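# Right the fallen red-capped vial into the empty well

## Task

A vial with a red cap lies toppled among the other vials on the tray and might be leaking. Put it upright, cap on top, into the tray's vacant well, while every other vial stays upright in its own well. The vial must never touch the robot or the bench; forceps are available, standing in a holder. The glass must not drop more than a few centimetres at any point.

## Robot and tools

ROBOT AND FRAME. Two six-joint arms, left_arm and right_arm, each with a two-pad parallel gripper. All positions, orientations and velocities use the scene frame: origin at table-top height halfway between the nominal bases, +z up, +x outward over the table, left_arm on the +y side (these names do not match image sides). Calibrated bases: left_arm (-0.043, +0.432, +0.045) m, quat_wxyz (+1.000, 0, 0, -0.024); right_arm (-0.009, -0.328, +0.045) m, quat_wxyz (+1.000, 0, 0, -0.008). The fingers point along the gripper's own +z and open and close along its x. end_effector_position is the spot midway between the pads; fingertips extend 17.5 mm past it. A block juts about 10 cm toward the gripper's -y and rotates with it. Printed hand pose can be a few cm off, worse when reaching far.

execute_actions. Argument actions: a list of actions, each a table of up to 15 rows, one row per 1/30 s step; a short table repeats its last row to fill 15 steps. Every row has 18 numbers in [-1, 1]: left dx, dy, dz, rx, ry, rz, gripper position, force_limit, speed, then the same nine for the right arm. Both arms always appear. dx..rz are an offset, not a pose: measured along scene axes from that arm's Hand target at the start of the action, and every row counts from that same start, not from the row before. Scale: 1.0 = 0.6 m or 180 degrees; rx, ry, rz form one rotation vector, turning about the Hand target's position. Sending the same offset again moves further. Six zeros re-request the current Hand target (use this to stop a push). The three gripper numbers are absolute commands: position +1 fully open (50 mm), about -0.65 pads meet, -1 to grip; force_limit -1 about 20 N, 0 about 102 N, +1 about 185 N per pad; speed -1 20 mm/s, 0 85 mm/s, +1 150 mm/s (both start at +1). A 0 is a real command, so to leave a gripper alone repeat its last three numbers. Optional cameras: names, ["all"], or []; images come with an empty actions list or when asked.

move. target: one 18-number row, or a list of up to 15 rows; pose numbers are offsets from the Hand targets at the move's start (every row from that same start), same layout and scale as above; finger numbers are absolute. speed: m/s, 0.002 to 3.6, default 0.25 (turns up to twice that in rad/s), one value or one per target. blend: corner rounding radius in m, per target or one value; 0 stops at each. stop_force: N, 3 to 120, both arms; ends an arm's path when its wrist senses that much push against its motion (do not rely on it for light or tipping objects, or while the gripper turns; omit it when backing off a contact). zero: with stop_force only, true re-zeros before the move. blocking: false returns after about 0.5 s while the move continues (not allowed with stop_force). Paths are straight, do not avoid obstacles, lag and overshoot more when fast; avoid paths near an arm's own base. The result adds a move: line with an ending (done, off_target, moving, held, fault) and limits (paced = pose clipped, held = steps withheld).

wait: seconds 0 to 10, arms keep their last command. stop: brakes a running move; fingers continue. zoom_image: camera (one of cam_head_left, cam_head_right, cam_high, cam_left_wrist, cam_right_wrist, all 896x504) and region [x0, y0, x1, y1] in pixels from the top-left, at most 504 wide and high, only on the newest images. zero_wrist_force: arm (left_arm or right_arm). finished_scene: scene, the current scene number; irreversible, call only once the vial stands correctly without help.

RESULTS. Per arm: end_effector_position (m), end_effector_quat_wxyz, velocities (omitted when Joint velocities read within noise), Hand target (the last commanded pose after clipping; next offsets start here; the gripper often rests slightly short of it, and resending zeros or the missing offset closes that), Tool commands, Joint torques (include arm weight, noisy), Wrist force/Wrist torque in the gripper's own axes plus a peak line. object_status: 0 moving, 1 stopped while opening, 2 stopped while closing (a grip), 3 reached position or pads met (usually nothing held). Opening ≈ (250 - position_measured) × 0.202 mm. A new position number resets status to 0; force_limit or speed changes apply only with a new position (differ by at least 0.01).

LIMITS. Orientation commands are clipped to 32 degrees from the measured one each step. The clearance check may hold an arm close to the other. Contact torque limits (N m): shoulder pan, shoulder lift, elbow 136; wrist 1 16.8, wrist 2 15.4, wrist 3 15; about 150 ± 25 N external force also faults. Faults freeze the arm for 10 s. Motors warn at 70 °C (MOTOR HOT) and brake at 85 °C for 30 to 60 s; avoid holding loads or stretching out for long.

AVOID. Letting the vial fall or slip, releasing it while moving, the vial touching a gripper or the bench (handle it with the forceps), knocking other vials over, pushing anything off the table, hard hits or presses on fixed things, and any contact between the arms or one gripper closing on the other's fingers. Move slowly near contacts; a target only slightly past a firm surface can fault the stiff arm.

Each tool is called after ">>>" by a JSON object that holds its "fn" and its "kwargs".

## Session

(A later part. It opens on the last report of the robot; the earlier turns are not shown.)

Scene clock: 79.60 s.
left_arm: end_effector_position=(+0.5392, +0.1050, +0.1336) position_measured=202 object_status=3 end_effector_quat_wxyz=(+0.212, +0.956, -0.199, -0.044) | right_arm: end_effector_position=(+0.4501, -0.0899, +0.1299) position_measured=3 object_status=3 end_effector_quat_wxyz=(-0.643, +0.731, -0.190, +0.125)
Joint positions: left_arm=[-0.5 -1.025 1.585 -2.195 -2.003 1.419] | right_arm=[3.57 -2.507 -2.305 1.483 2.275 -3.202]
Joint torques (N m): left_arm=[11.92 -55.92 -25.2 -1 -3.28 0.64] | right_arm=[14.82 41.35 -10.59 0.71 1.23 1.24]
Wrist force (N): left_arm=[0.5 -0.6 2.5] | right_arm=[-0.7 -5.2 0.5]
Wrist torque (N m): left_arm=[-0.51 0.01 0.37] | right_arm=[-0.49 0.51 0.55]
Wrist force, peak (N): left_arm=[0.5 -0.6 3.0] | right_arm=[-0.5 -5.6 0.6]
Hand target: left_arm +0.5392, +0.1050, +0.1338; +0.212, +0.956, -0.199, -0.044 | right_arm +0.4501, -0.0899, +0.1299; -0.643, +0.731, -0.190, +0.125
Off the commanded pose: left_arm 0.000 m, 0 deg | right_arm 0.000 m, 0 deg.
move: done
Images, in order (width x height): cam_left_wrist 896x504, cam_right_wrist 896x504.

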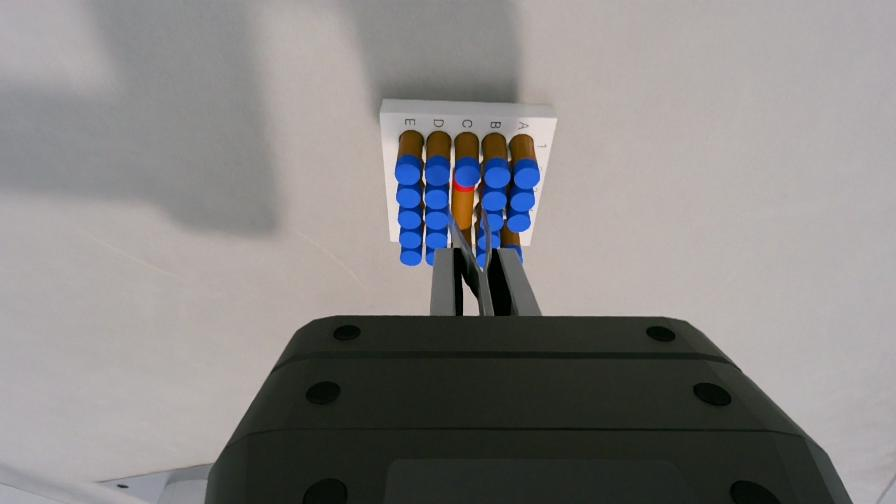

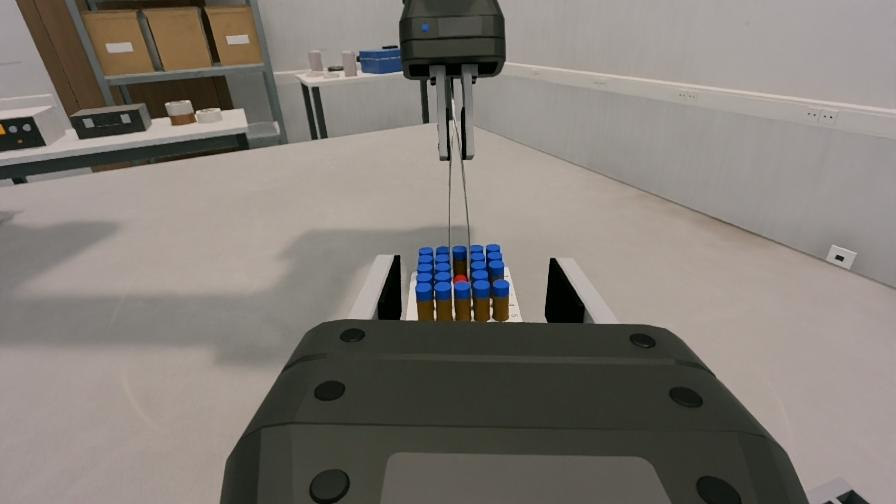

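>>> {"fn": "move", "kwargs": {"target": [0, 0, 0, 0,0,0, -0.345,-1,-1, 0,0,0,0,0,0,1,1,1], "speed": 0.02, "cameras": ["cam_left_wrist","cam_right_wrist"]}}

>>> {"fn": "zoom_image", "kwargs": {"camera": "cam_left_wrist", "region": [425, 190, 555, 320]}}

>>> {"fn": "zoom_image", "kwargs": {"camera": "cam_right_wrist", "region": [440, 240, 480, 280]}}

Scene clock: 83.40 s.
left_arm: end_effector_position=(+0.5392, +0.1050, +0.1338) position_measured=203 object_status=3 end_effector_quat_wxyz=(+0.212, +0.956, -0.199, -0.044) | right_arm: end_effector_position=(+0.4501, -0.0899, +0.1299) position_measured=3 object_status=3 end_effector_quat_wxyz=(-0.643, +0.731, -0.190, +0.125)
Joint positions: left_arm=[-0.5 -1.025 1.585 -2.195 -2.003 1.419] | right_arm=[3.57 -2.507 -2.305 1.483 2.275 -3.202]
Joint torques (N m): left_arm=[5.62 -60.21 -28.03 -0.77 -2.8 -1.47] | right_arm=[15.31 41.75 -11.43 0.83 0.97 1.33]
Wrist force (N): left_arm=[0.8 -0.4 2.6] | right_arm=[-0.8 -5.3 0.5]
Wrist torque (N m): left_arm=[-0.50 -0.05 0.37] | right_arm=[-0.51 0.53 0.55]
Wrist force, peak (N): left_arm=[0.7 -0.7 2.9] | right_arm=[-0.6 -5.6 0.5]
Hand target: left_arm +0.5392, +0.1050, +0.1338; +0.212, +0.956, -0.199, -0.044 | right_arm +0.4501, -0.0899, +0.1299; -0.643, +0.731, -0.190, +0.125
Off the commanded pose: left_arm 0.000 m, 0 deg | right_arm 0.000 m, 0 deg.
move: done
Images, in order (width x height): cam_left_wrist 896x504, cam_right_wrist 896x504.

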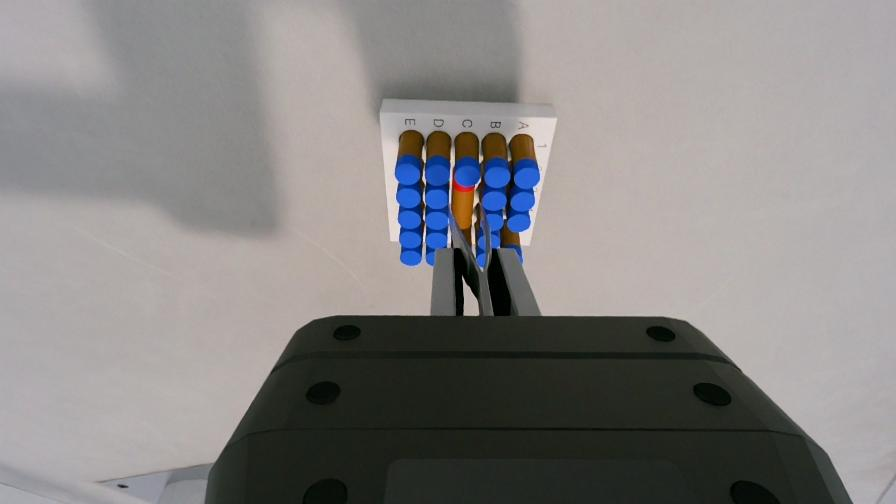

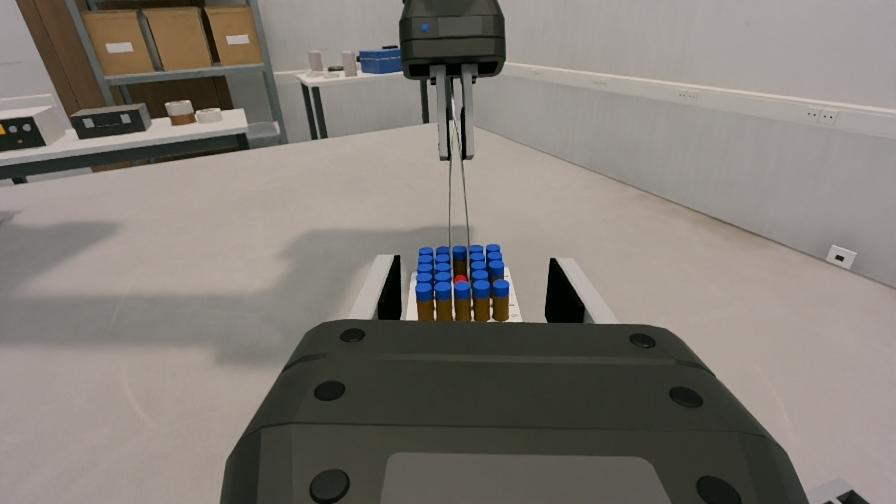

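Scaled by 3.877 from the camera's 896x504 image, which has a finer 1280x720 frame.

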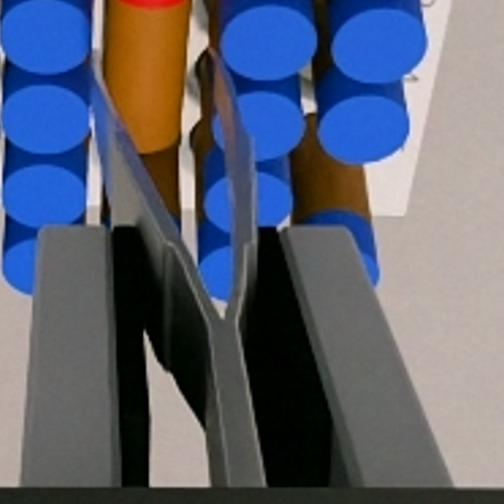

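Scaled by 12.600 from the camera's 896x504 image, which has a finer 1280x720 frame.

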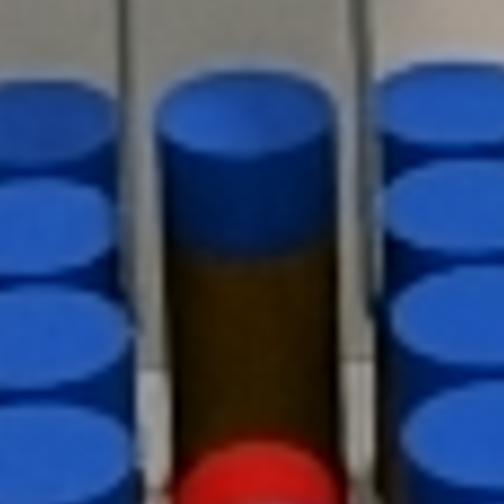

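>>> {"fn": "move", "kwargs": {"target": [0.0012, 0.00275, -0.00833, 0,0,0, -0.345,-1,-1, 0,0,0,0,0,0,1,1,1], "speed": 0.02, "stop_force": 4, "cameras": ["cam_left_wrist","cam_right_wrist"]}}

>>> {"fn": "zoom_image", "kwargs": {"camera": "cam_left_wrist", "region": [425, 180, 505, 260]}}

>>> {"fn": "zoom_image", "kwargs": {"camera": "cam_right_wrist", "region": [435, 240, 485, 290]}}

Scene clock: 85.00 s.
left_arm: end_effector_position=(+0.5399, +0.1067, +0.1287) position_measured=203 object_status=3 end_effector_quat_wxyz=(+0.212, +0.956, -0.199, -0.044) | right_arm: end_effector_position=(+0.4501, -0.0899, +0.1299) position_measured=3 object_status=3 end_effector_quat_wxyz=(-0.643, +0.731, -0.190, +0.125)
Joint positions: left_arm=[-0.497 -1.019 1.589 -2.204 -2.003 1.422] | right_arm=[3.57 -2.507 -2.305 1.483 2.275 -3.202]
Joint torques (N m): left_arm=[3.38 -58.25 -27.43 -0.97 -3.26 -0.86] | right_arm=[15.09 40.31 -11.27 0.76 0.9 1.37]
Wrist force (N): left_arm=[0.7 -0.6 2.8] | right_arm=[-0.8 -5.2 0.4]
Wrist torque (N m): left_arm=[-0.52 -0.03 0.37] | right_arm=[-0.51 0.53 0.56]
Wrist force, peak (N): left_arm=[0.6 -0.8 2.9] | right_arm=[-0.9 -5.7 0.9]
Hand target: left_arm +0.5399, +0.1066, +0.1288; +0.212, +0.956, -0.199, -0.044 | right_arm +0.4501, -0.0899, +0.1299; -0.643, +0.731, -0.190, +0.125
Off the commanded pose: left_arm 0.000 m, 0 deg | right_arm 0.000 m, 0 deg.
move: done
Images, in order (width x height): cam_left_wrist 896x504, cam_right_wrist 896x504.

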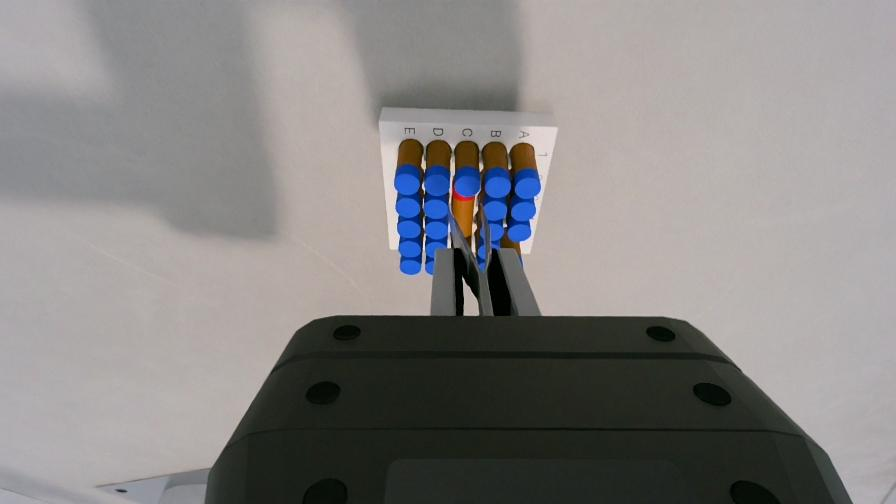

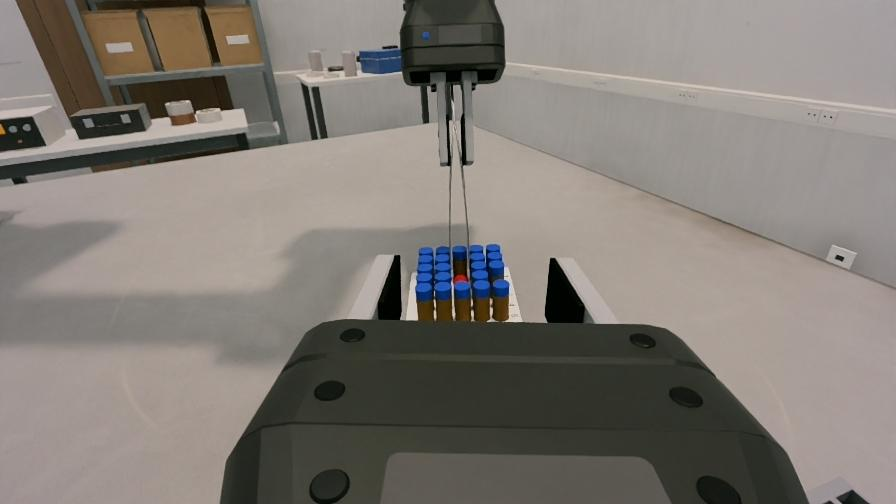

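Scaled by 6.300 from the camera's 896x504 image, which has a finer 1280x720 frame.

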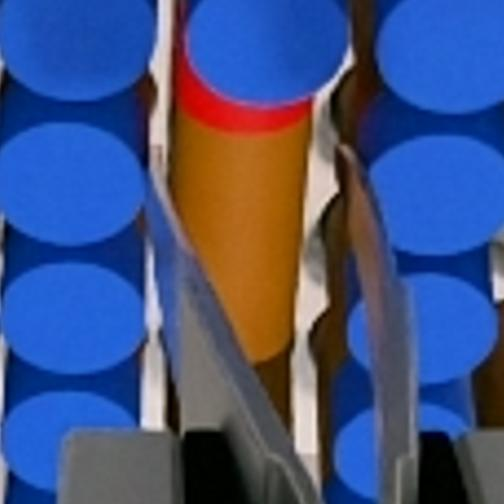

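Scaled by 10.080 from the camera's 896x504 image, which has a finer 1280x720 frame.

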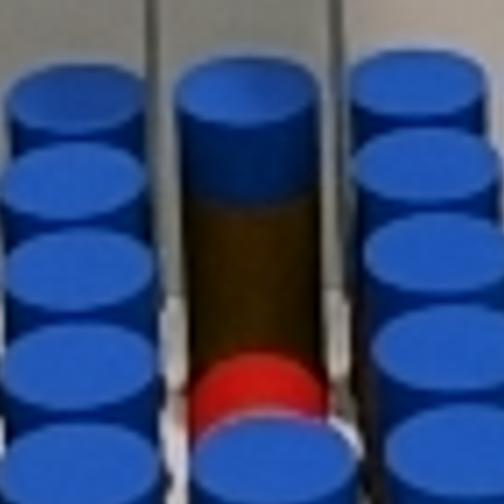

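>>> {"fn": "move", "kwargs": {"target": [0.0004, 0.0009, -0.01167, 0,0,0, -0.345,-1,-1, 0,0,0,0,0,0,1,1,1], "speed": 0.015, "stop_force": 4, "cameras": ["cam_left_wrist","cam_right_wrist"]}}

>>> {"fn": "zoom_image", "kwargs": {"camera": "cam_left_wrist", "region": [425, 180, 505, 260]}}

>>> {"fn": "zoom_image", "kwargs": {"camera": "cam_right_wrist", "region": [435, 240, 485, 290]}}

Scene clock: 87.00 s.
left_arm: end_effector_position=(+0.5402, +0.1072, +0.1218) position_measured=203 object_status=3 end_effector_quat_wxyz=(+0.212, +0.956, -0.199, -0.044) | right_arm: end_effector_position=(+0.4501, -0.0899, +0.1299) position_measured=3 object_status=3 end_effector_quat_wxyz=(-0.643, +0.731, -0.190, +0.125)
Joint positions: left_arm=[-0.496 -1.01 1.595 -2.219 -2.003 1.423] | right_arm=[3.57 -2.507 -2.305 1.483 2.275 -3.202]
Joint torques (N m): left_arm=[11.89 -59.33 -27.87 -0.87 -3.39 -0.01] | right_arm=[15.16 41.48 -9.94 0.99 0.93 1.26]
Wrist force (N): left_arm=[0.4 -0.7 2.6] | right_arm=[-0.7 -5.4 0.6]
Wrist torque (N m): left_arm=[-0.54 0.02 0.38] | right_arm=[-0.53 0.51 0.55]
Wrist force, peak (N): left_arm=[0.3 -0.9 2.9] | right_arm=[-0.8 -5.7 0.5]
Hand target: left_arm +0.5402, +0.1072, +0.1218; +0.212, +0.956, -0.199, -0.044 | right_arm +0.4501, -0.0899, +0.1299; -0.643, +0.731, -0.190, +0.125
Off the commanded pose: left_arm 0.000 m, 0 deg | right_arm 0.000 m, 0 deg.
move: done
Images, in order (width x height): cam_left_wrist 896x504, cam_right_wrist 896x504.

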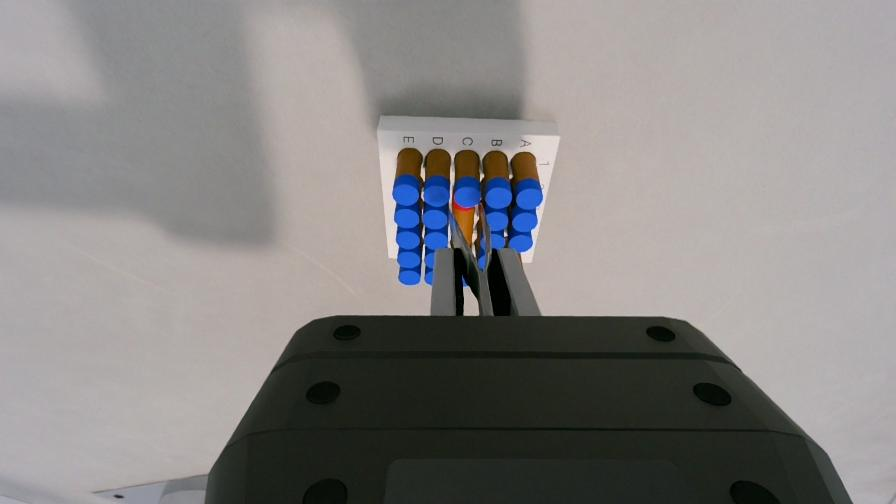

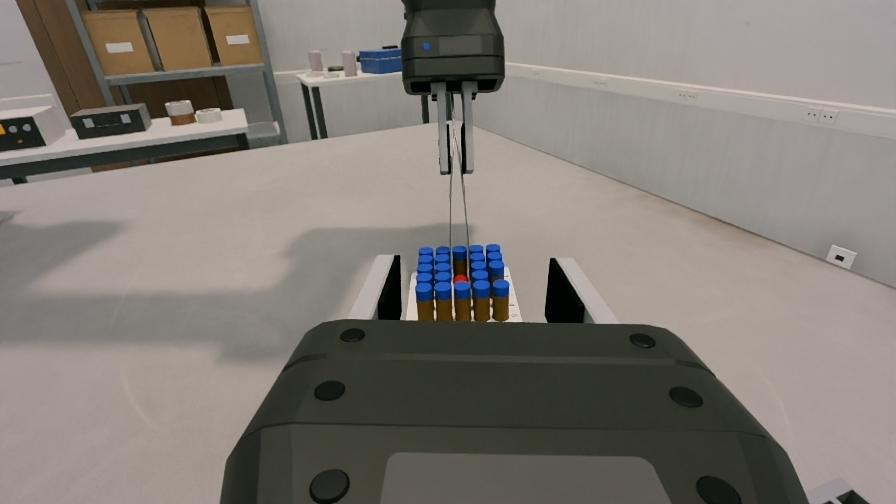

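Scaled by 6.300 from the camera's 896x504 image, which has a finer 1280x720 frame.

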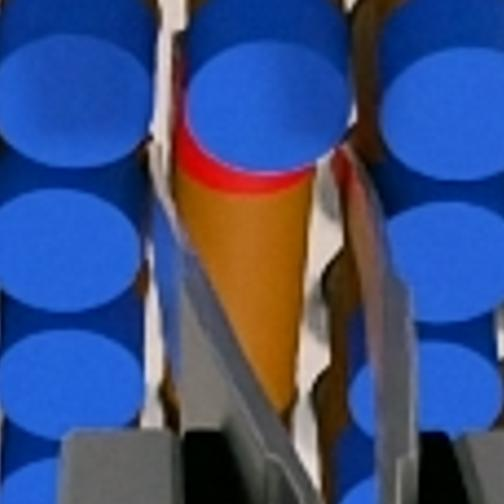

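Scaled by 10.080 from the camera's 896x504 image, which has a finer 1280x720 frame.

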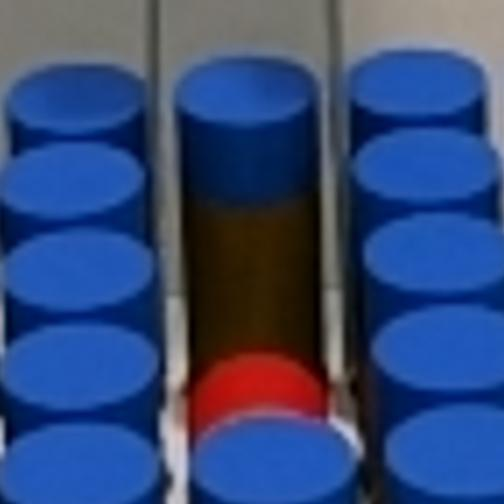

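>>> {"fn": "move", "kwargs": {"target": [0.0, 0.0, -0.0105, 0,0,0, -0.345,-1,-1, 0,0,0,0,0,0,1,1,1], "speed": 0.01, "stop_force": 3, "cameras": ["cam_left_wrist","cam_right_wrist"]}}

>>> {"fn": "zoom_image", "kwargs": {"camera": "cam_left_wrist", "region": [425, 180, 505, 260]}}

>>> {"fn": "zoom_image", "kwargs": {"camera": "cam_right_wrist", "region": [435, 240, 485, 290]}}

Scene clock: 88.47 s.
left_arm: end_effector_position=(+0.5402, +0.1072, +0.1154) position_measured=203 object_status=3 end_effector_quat_wxyz=(+0.212, +0.956, -0.199, -0.044) | right_arm: end_effector_position=(+0.4501, -0.0899, +0.1299) position_measured=3 object_status=3 end_effector_quat_wxyz=(-0.643, +0.731, -0.190, +0.125)
Joint positions: left_arm=[-0.496 -1.002 1.6 -2.232 -2.003 1.423] | right_arm=[3.57 -2.507 -2.305 1.483 2.275 -3.202]
Joint torques (N m): left_arm=[9.39 -58.38 -26.94 -0.84 -3.28 -1.42] | right_arm=[15.18 41.83 -11.21 0.95 1.04 1.32]
Wrist force (N): left_arm=[0.8 -0.6 2.4] | right_arm=[-0.6 -5.0 0.5]
Wrist torque (N m): left_arm=[-0.52 -0.04 0.37] | right_arm=[-0.47 0.50 0.55]
Wrist force, peak (N): left_arm=[0.7 -0.6 2.7] | right_arm=[-0.8 -5.5 0.5]
Hand target: left_arm +0.5402, +0.1072, +0.1155; +0.212, +0.956, -0.199, -0.044 | right_arm +0.4501, -0.0899, +0.1299; -0.643, +0.731, -0.190, +0.125
Off the commanded pose: left_arm 0.000 m, 0 deg | right_arm 0.000 m, 0 deg.
move: done
Images, in order (width x height): cam_left_wrist 896x504, cam_right_wrist 896x504.

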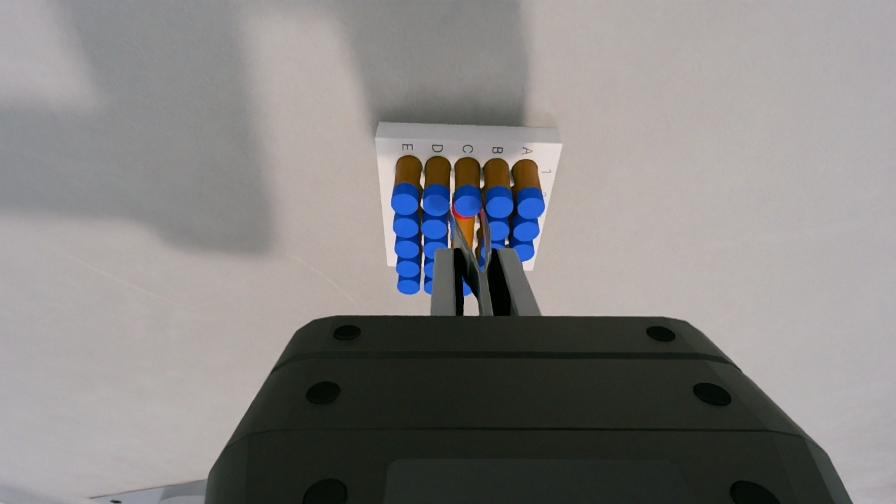

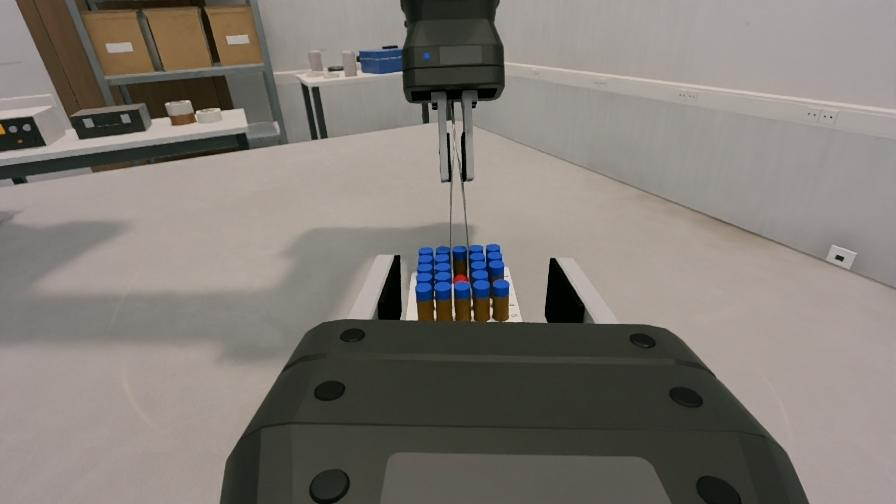

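Scaled by 6.300 from the camera's 896x504 image, which has a finer 1280x720 frame.

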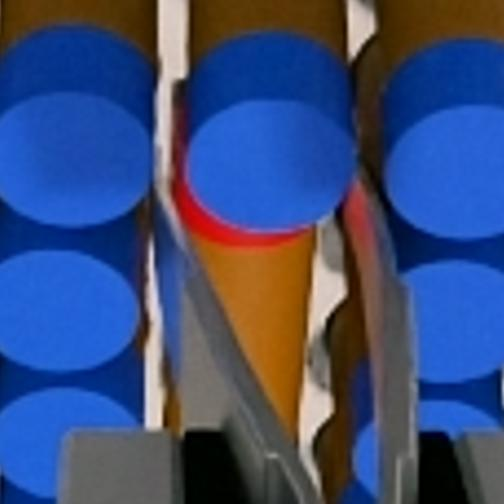

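Scaled by 10.080 from the camera's 896x504 image, which has a finer 1280x720 frame.

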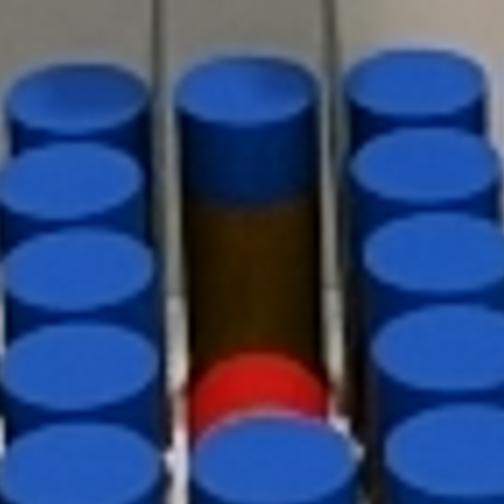

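>>> {"fn": "move", "kwargs": {"target": [0.0004, 0.0010, -0.0025, 0,0,0, -0.345,-1,-1, 0,0,0,0,0,0,1,1,1], "speed": 0.01, "stop_force": 3}}

>>> {"fn": "move", "kwargs": {"target": [0, 0, 0, 0,0,0, -0.36,-1,-1, 0,0,0,0,0,0,1,1,1], "speed": 0.02, "cameras": ["cam_left_wrist","cam_right_wrist"]}}

>>> {"fn": "zoom_image", "kwargs": {"camera": "cam_left_wrist", "region": [425, 180, 505, 260]}}

>>> {"fn": "zoom_image", "kwargs": {"camera": "cam_right_wrist", "region": [435, 240, 485, 290]}}

Scene clock: 89.77 s.
left_arm: end_effector_position=(+0.5404, +0.1078, +0.1140) position_measured=203 object_status=3 end_effector_quat_wxyz=(+0.212, +0.956, -0.199, -0.044) | right_arm: end_effector_position=(+0.4501, -0.0899, +0.1299) position_measured=3 object_status=3 end_effector_quat_wxyz=(-0.643, +0.731, -0.190, +0.125)
Joint positions: left_arm=[-0.495 -1 1.601 -2.235 -2.003 1.424] | right_arm=[3.57 -2.507 -2.305 1.483 2.275 -3.202]
Joint torques (N m): left_arm=[10.9 -44.41 -16.93 -2.77 -3.51 1.26] | right_arm=[14.65 41.56 -10.55 1.11 0.97 1.28]
Wrist force (N): left_arm=[0.4 -0.4 2.3] | right_arm=[-0.6 -5.4 0.6]
Wrist torque (N m): left_arm=[-0.50 0.03 0.37] | right_arm=[-0.53 0.50 0.55]
Wrist force, peak (N): left_arm=[0.5 -0.5 2.7] | right_arm=[-0.8 -5.6 0.5]
Hand target: left_arm +0.5404, +0.1078, +0.1140; +0.212, +0.956, -0.199, -0.044 | right_arm +0.4501, -0.0899, +0.1299; -0.643, +0.731, -0.190, +0.125
Off the commanded pose: left_arm 0.000 m, 0 deg | right_arm 0.000 m, 0 deg.
move: done

Scene clock: 90.27 s.
left_arm: end_effector_position=(+0.5404, +0.1078, +0.1140) position_measured=206 object_status=3 end_effector_quat_wxyz=(+0.212, +0.956, -0.199, -0.044) | right_arm: end_effector_position=(+0.4501, -0.0899, +0.1299) position_measured=3 object_status=3 end_effector_quat_wxyz=(-0.643, +0.731, -0.190, +0.125)
Joint positions: left_arm=[-0.495 -1 1.601 -2.235 -2.003 1.424] | right_arm=[3.57 -2.507 -2.305 1.483 2.275 -3.202]
Joint torques (N m): left_arm=[7.16 -47.73 -18.83 -1.2 -3.31 0.16] | right_arm=[14.84 41.64 -11.36 1.19 1.26 1.2]
Wrist force (N): left_arm=[0.5 -0.5 2.4] | right_arm=[-0.4 -5.5 0.4]
Wrist torque (N m): left_arm=[-0.50 0.00 0.37] | right_arm=[-0.54 0.47 0.55]
Wrist force, peak (N): left_arm=[0.6 -0.8 2.6] | right_arm=[-0.8 -5.5 0.6]
Hand target: left_arm +0.5404, +0.1078, +0.1140; +0.212, +0.956, -0.199, -0.044 | right_arm +0.4501, -0.0899, +0.1299; -0.643, +0.731, -0.190, +0.125
Off the commanded pose: left_arm 0.000 m, 0 deg | right_arm 0.000 m, 0 deg.
move: done
Images, in order (width x height): cam_left_wrist 896x504, cam_right_wrist 896x504.

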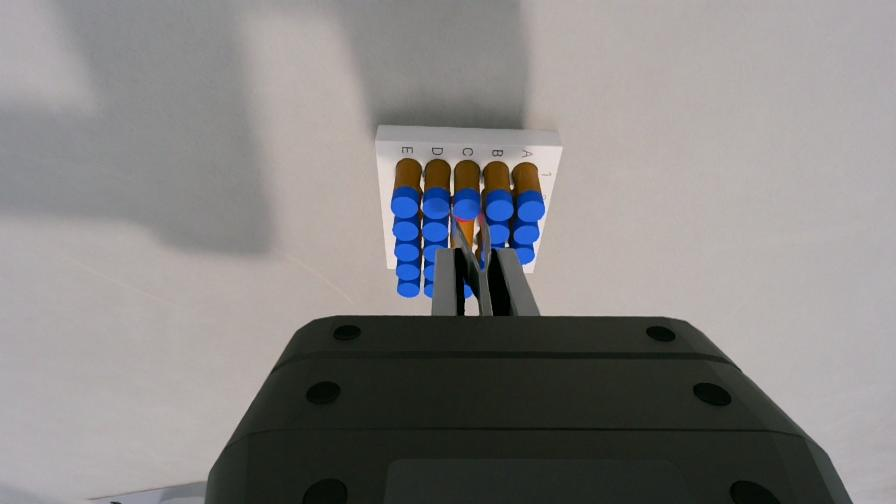

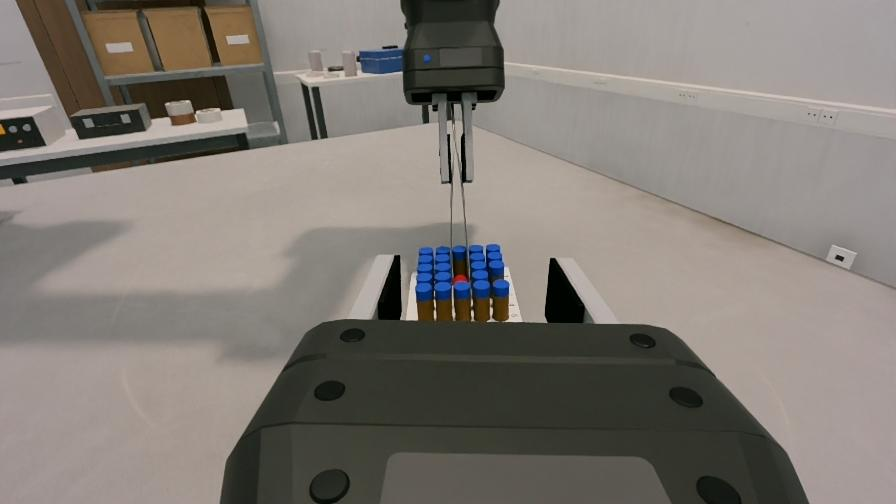

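Scaled by 6.300 from the camera's 896x504 image, which has a finer 1280x720 frame.

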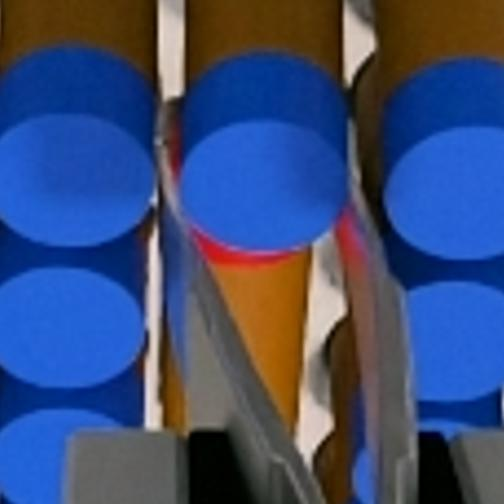

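Scaled by 10.080 from the camera's 896x504 image, which has a finer 1280x720 frame.

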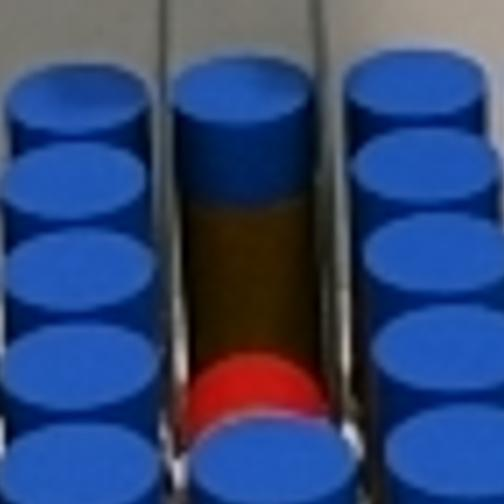

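>>> {"fn": "move", "kwargs": {"target": [[0, 0, 0, 0,0,0, -0.345,-1,-1, 0,0,0,0,0,0,1,1,1],[0, 0, 0.05, 0,0,0, -0.345,-1,-1, 0,0,0,0,0,0,1,1,1]], "speed": 0.03, "cameras": ["cam_left_wrist","cam_right_wrist"]}}

>>> {"fn": "zoom_image", "kwargs": {"camera": "cam_left_wrist", "region": [425, 140, 505, 220]}}

>>> {"fn": "zoom_image", "kwargs": {"camera": "cam_right_wrist", "region": [430, 200, 500, 270]}}

Scene clock: 95.27 s.
left_arm: end_effector_position=(+0.5405, +0.1077, +0.1443) position_measured=203 object_status=3 end_effector_quat_wxyz=(+0.212, +0.956, -0.199, -0.044) end_effector_velocity=(+0.001, +0.000, +0.000) end_effector_angular_velocity=(-0.002, -0.004, +0.001) | right_arm: end_effector_position=(+0.4501, -0.0899, +0.1299) position_measured=3 object_status=3 end_effector_quat_wxyz=(-0.643, +0.731, -0.190, +0.125)
Joint positions: left_arm=[-0.495 -1.038 1.574 -2.17 -2.003 1.424] | right_arm=[3.57 -2.507 -2.305 1.483 2.275 -3.202]
Joint velocities: left_arm=[0.001 0.002 0 -0.007 0 0] | right_arm=[within noise]
Joint torques (N m): left_arm=[-11.19 -35.92 -14.33 -5.15 -3.09 -1.14] | right_arm=[14.96 41.83 -9.8 1.39 1.01 1.41]
Wrist force (N): left_arm=[0.6 -0.5 2.6] | right_arm=[-0.6 -5.3 0.2]
Wrist torque (N m): left_arm=[-0.51 -0.01 0.37] | right_arm=[-0.51 0.50 0.55]
Wrist force, peak (N): left_arm=[0.4 -0.9 3.1] | right_arm=[-0.5 -5.6 0.6]
Hand target: left_arm +0.5404, +0.1078, +0.1440; +0.212, +0.956, -0.199, -0.044 | right_arm +0.4501, -0.0899, +0.1299; -0.643, +0.731, -0.190, +0.125
Off the commanded pose: left_arm 0.000 m, 0 deg | right_arm 0.000 m, 0 deg.
move: done
Images, in order (width x height): cam_left_wrist 896x504, cam_right_wrist 896x504.

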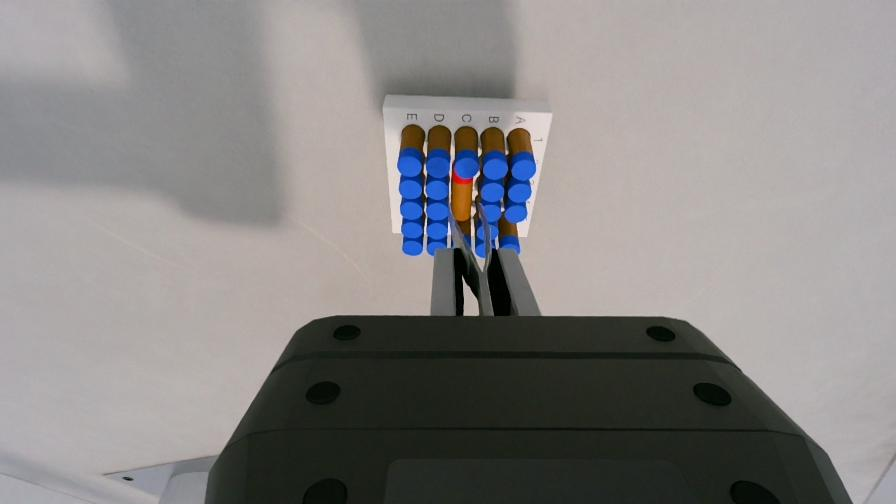

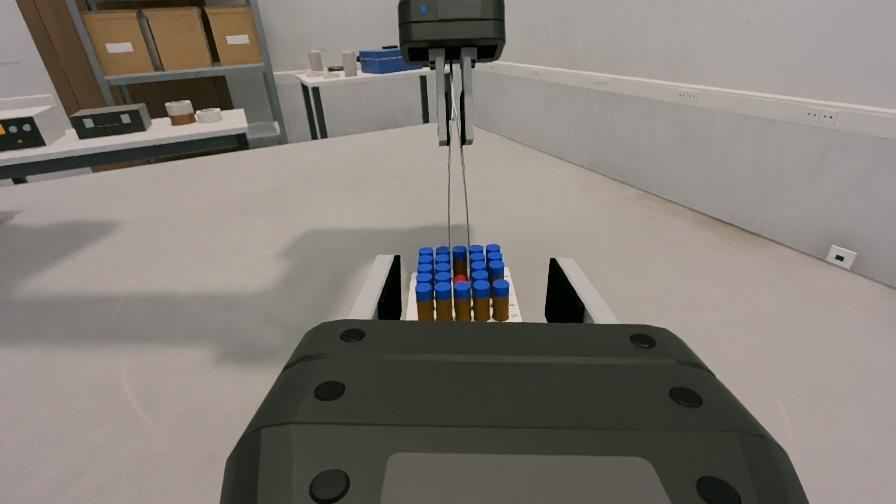

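Scaled by 6.300 from the camera's 896x504 image, which has a finer 1280x720 frame.

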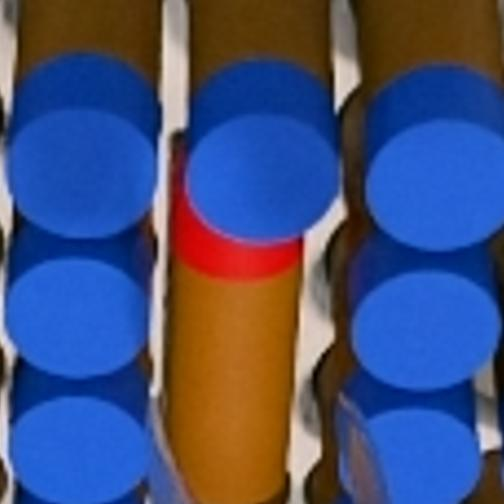

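Scaled by 7.200 from the camera's 896x504 image, which has a finer 1280x720 frame.

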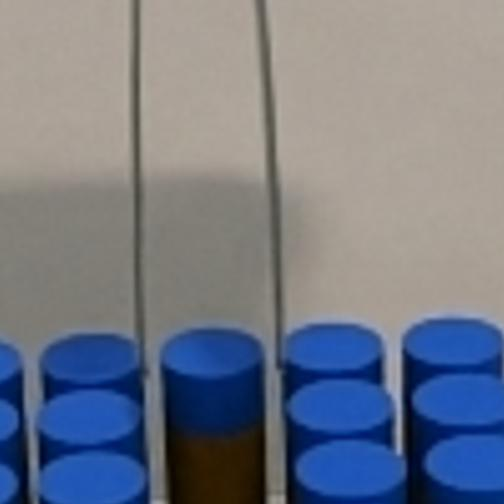

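>>> {"fn": "move", "kwargs": {"target": [-0.01276,-0.02935,0.016, 0.05197,-0.02259,0, -0.345,-1,-1, 0,0,0,0,0,0,1,1,1], "speed": 0.05, "cameras": ["cam_left_wrist","cam_right_wrist"]}}

>>> {"fn": "zoom_image", "kwargs": {"camera": "cam_left_wrist", "region": [425, 140, 525, 240]}}

>>> {"fn": "zoom_image", "kwargs": {"camera": "cam_right_wrist", "region": [430, 220, 500, 290]}}

Scene clock: 99.27 s.
left_arm: end_effector_position=(+0.5327, +0.0900, +0.1538) position_measured=203 object_status=3 end_effector_quat_wxyz=(+0.126, +0.971, -0.202, -0.026) end_effector_velocity=(+0.001, +0.000, +0.001) end_effector_angular_velocity=(-0.005, +0.000, +0.002) | right_arm: end_effector_position=(+0.4501, -0.0899, +0.1299) position_measured=3 object_status=3 end_effector_quat_wxyz=(-0.643, +0.731, -0.190, +0.125)
Joint positions: left_arm=[-0.59 -1.07 1.551 -2.112 -1.822 1.336] | right_arm=[3.57 -2.507 -2.305 1.483 2.275 -3.202]
Joint velocities: left_arm=[0.003 0 0 -0.002 -0.005 0.001] | right_arm=[within noise]
Joint torques (N m): left_arm=[13.69 -44.96 -16.47 -5.19 -2.98 1.76] | right_arm=[14.98 40.99 -10.53 1.54 0.94 1.31]
Wrist force (N): left_arm=[0.3 -0.6 2.3] | right_arm=[-0.8 -5.3 0.6]
Wrist torque (N m): left_arm=[-0.54 0.04 0.49] | right_arm=[-0.51 0.53 0.55]
Wrist force, peak (N): left_arm=[0.6 -0.9 2.8] | right_arm=[-0.7 -5.6 0.4]
Hand target: left_arm +0.5328, +0.0902, +0.1536; +0.126, +0.971, -0.202, -0.026 | right_arm +0.4501, -0.0899, +0.1299; -0.643, +0.731, -0.190, +0.125
Off the commanded pose: left_arm 0.000 m, 0 deg | right_arm 0.000 m, 0 deg.
move: done
Images, in order (width x height): cam_left_wrist 896x504, cam_right_wrist 896x504.

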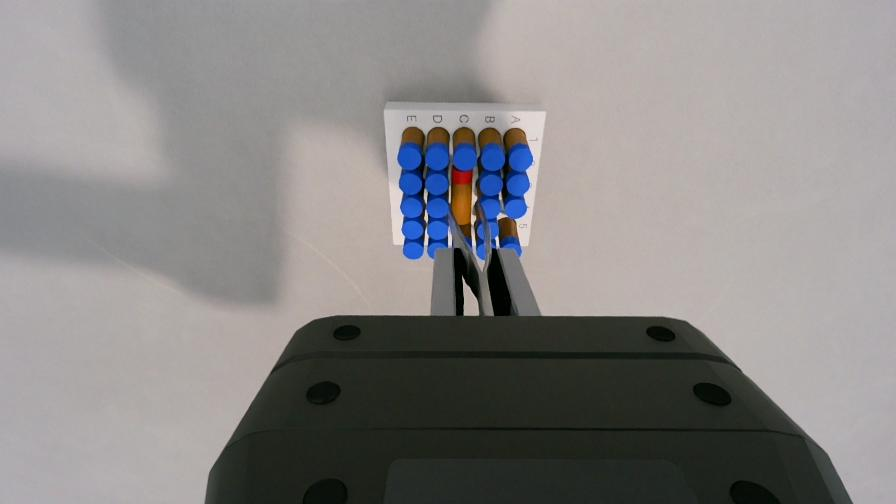

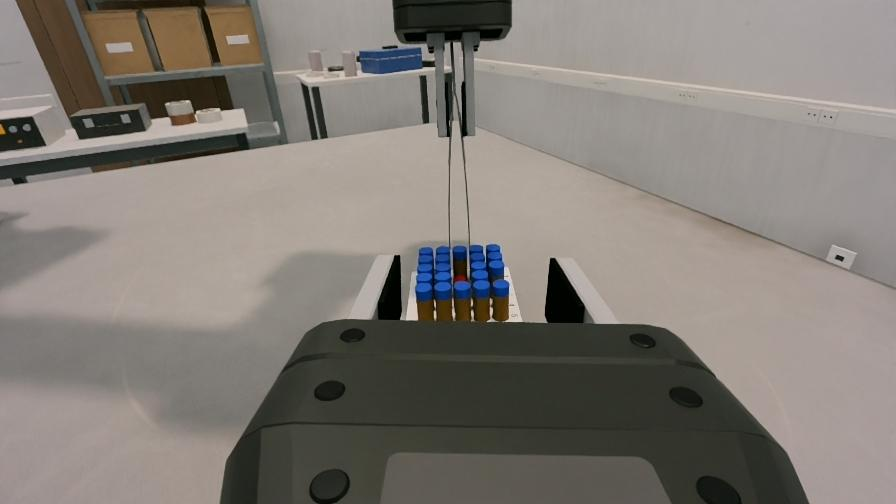

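Scaled by 5.040 from the camera's 896x504 image, which has a finer 1280x720 frame.

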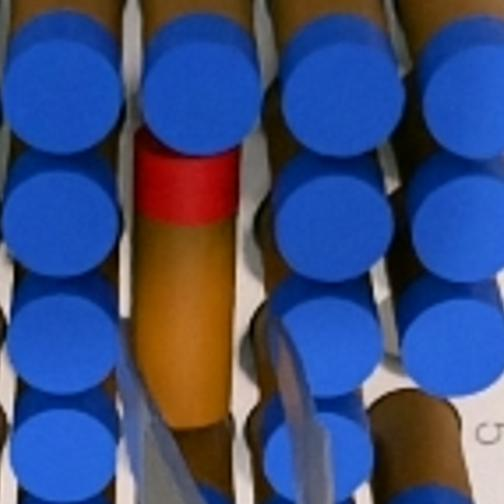

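Scaled by 7.200 from the camera's 896x504 image, which has a finer 1280x720 frame.

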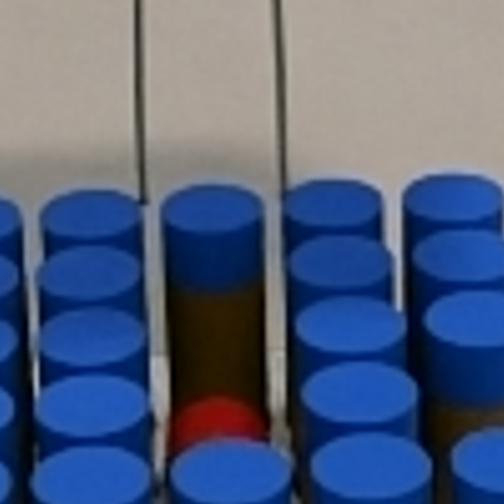

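>>> {"fn": "move", "kwargs": {"target": [0.00126, 0.0029, -0.0367, 0,0,0, -0.345,-1,-1, 0,0,0,0,0,0,1,1,1], "speed": 0.03, "stop_force": 4, "cameras": ["cam_left_wrist","cam_right_wrist"]}}

>>> {"fn": "zoom_image", "kwargs": {"camera": "cam_left_wrist", "region": [425, 150, 505, 230]}}

>>> {"fn": "zoom_image", "kwargs": {"camera": "cam_right_wrist", "region": [430, 225, 490, 285]}}

Scene clock: 101.60 s.
left_arm: end_effector_position=(+0.5335, +0.0919, +0.1316) position_measured=203 object_status=3 end_effector_quat_wxyz=(+0.126, +0.971, -0.202, -0.026) | right_arm: end_effector_position=(+0.4501, -0.0899, +0.1299) position_measured=3 object_status=3 end_effector_quat_wxyz=(-0.643, +0.731, -0.190, +0.125)
Joint positions: left_arm=[-0.586 -1.045 1.575 -2.161 -1.822 1.339] | right_arm=[3.57 -2.507 -2.305 1.483 2.275 -3.202]
Joint torques (N m): left_arm=[1.12 -59.04 -30.17 -0.95 -2.72 -1.7] | right_arm=[16.08 42.47 -9.37 1.71 1.12 1.42]
Wrist force (N): left_arm=[0.3 -0.4 2.4] | right_arm=[-0.6 -5.2 0.7]
Wrist torque (N m): left_arm=[-0.49 0.04 0.49] | right_arm=[-0.49 0.49 0.54]
Wrist force, peak (N): left_arm=[0.6 -0.4 3.0] | right_arm=[-0.6 -5.6 0.6]
Hand target: left_arm +0.5335, +0.0919, +0.1316; +0.126, +0.971, -0.202, -0.026 | right_arm +0.4501, -0.0899, +0.1299; -0.643, +0.731, -0.190, +0.125
Off the commanded pose: left_arm 0.000 m, 0 deg | right_arm 0.000 m, 0 deg.
move: done
Images, in order (width x height): cam_left_wrist 896x504, cam_right_wrist 896x504.

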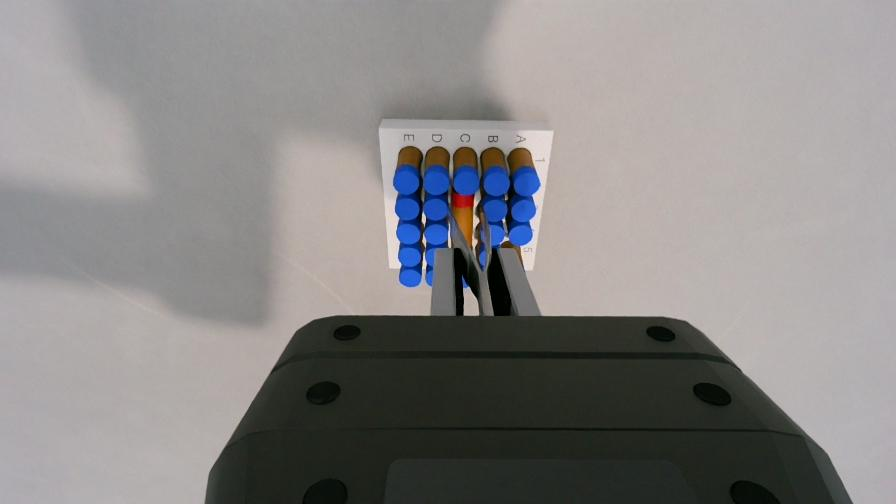

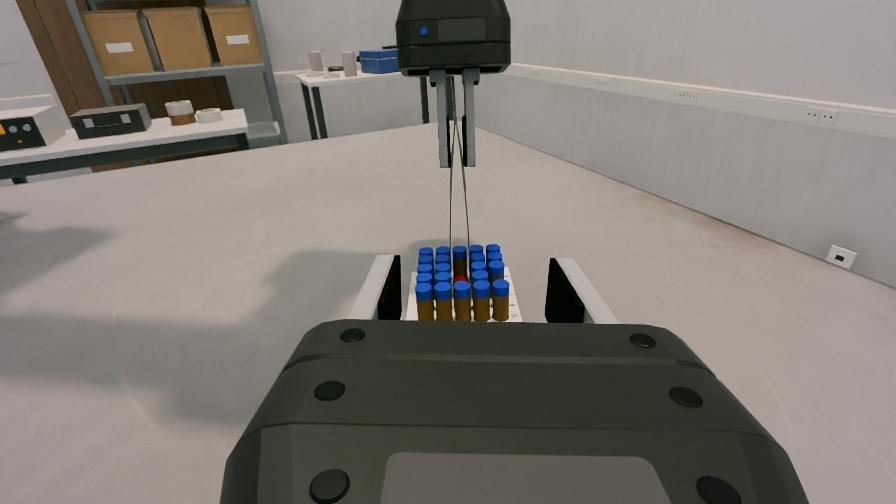

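Scaled by 6.300 from the camera's 896x504 image, which has a finer 1280x720 frame.

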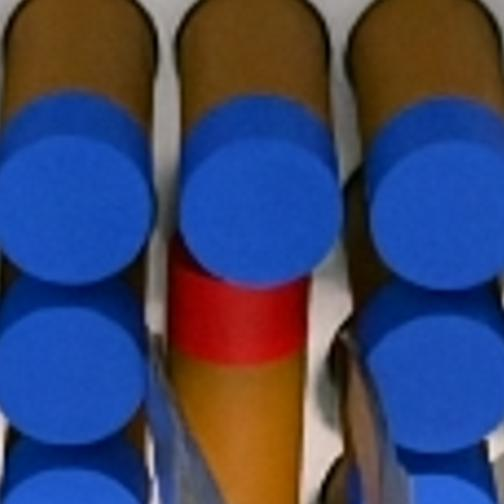

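Scaled by 8.400 from the camera's 896x504 image, which has a finer 1280x720 frame.

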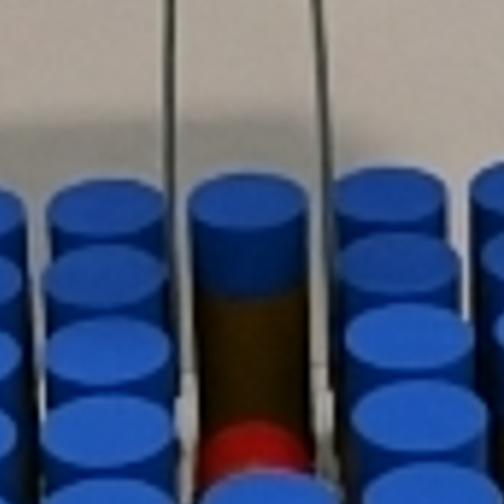

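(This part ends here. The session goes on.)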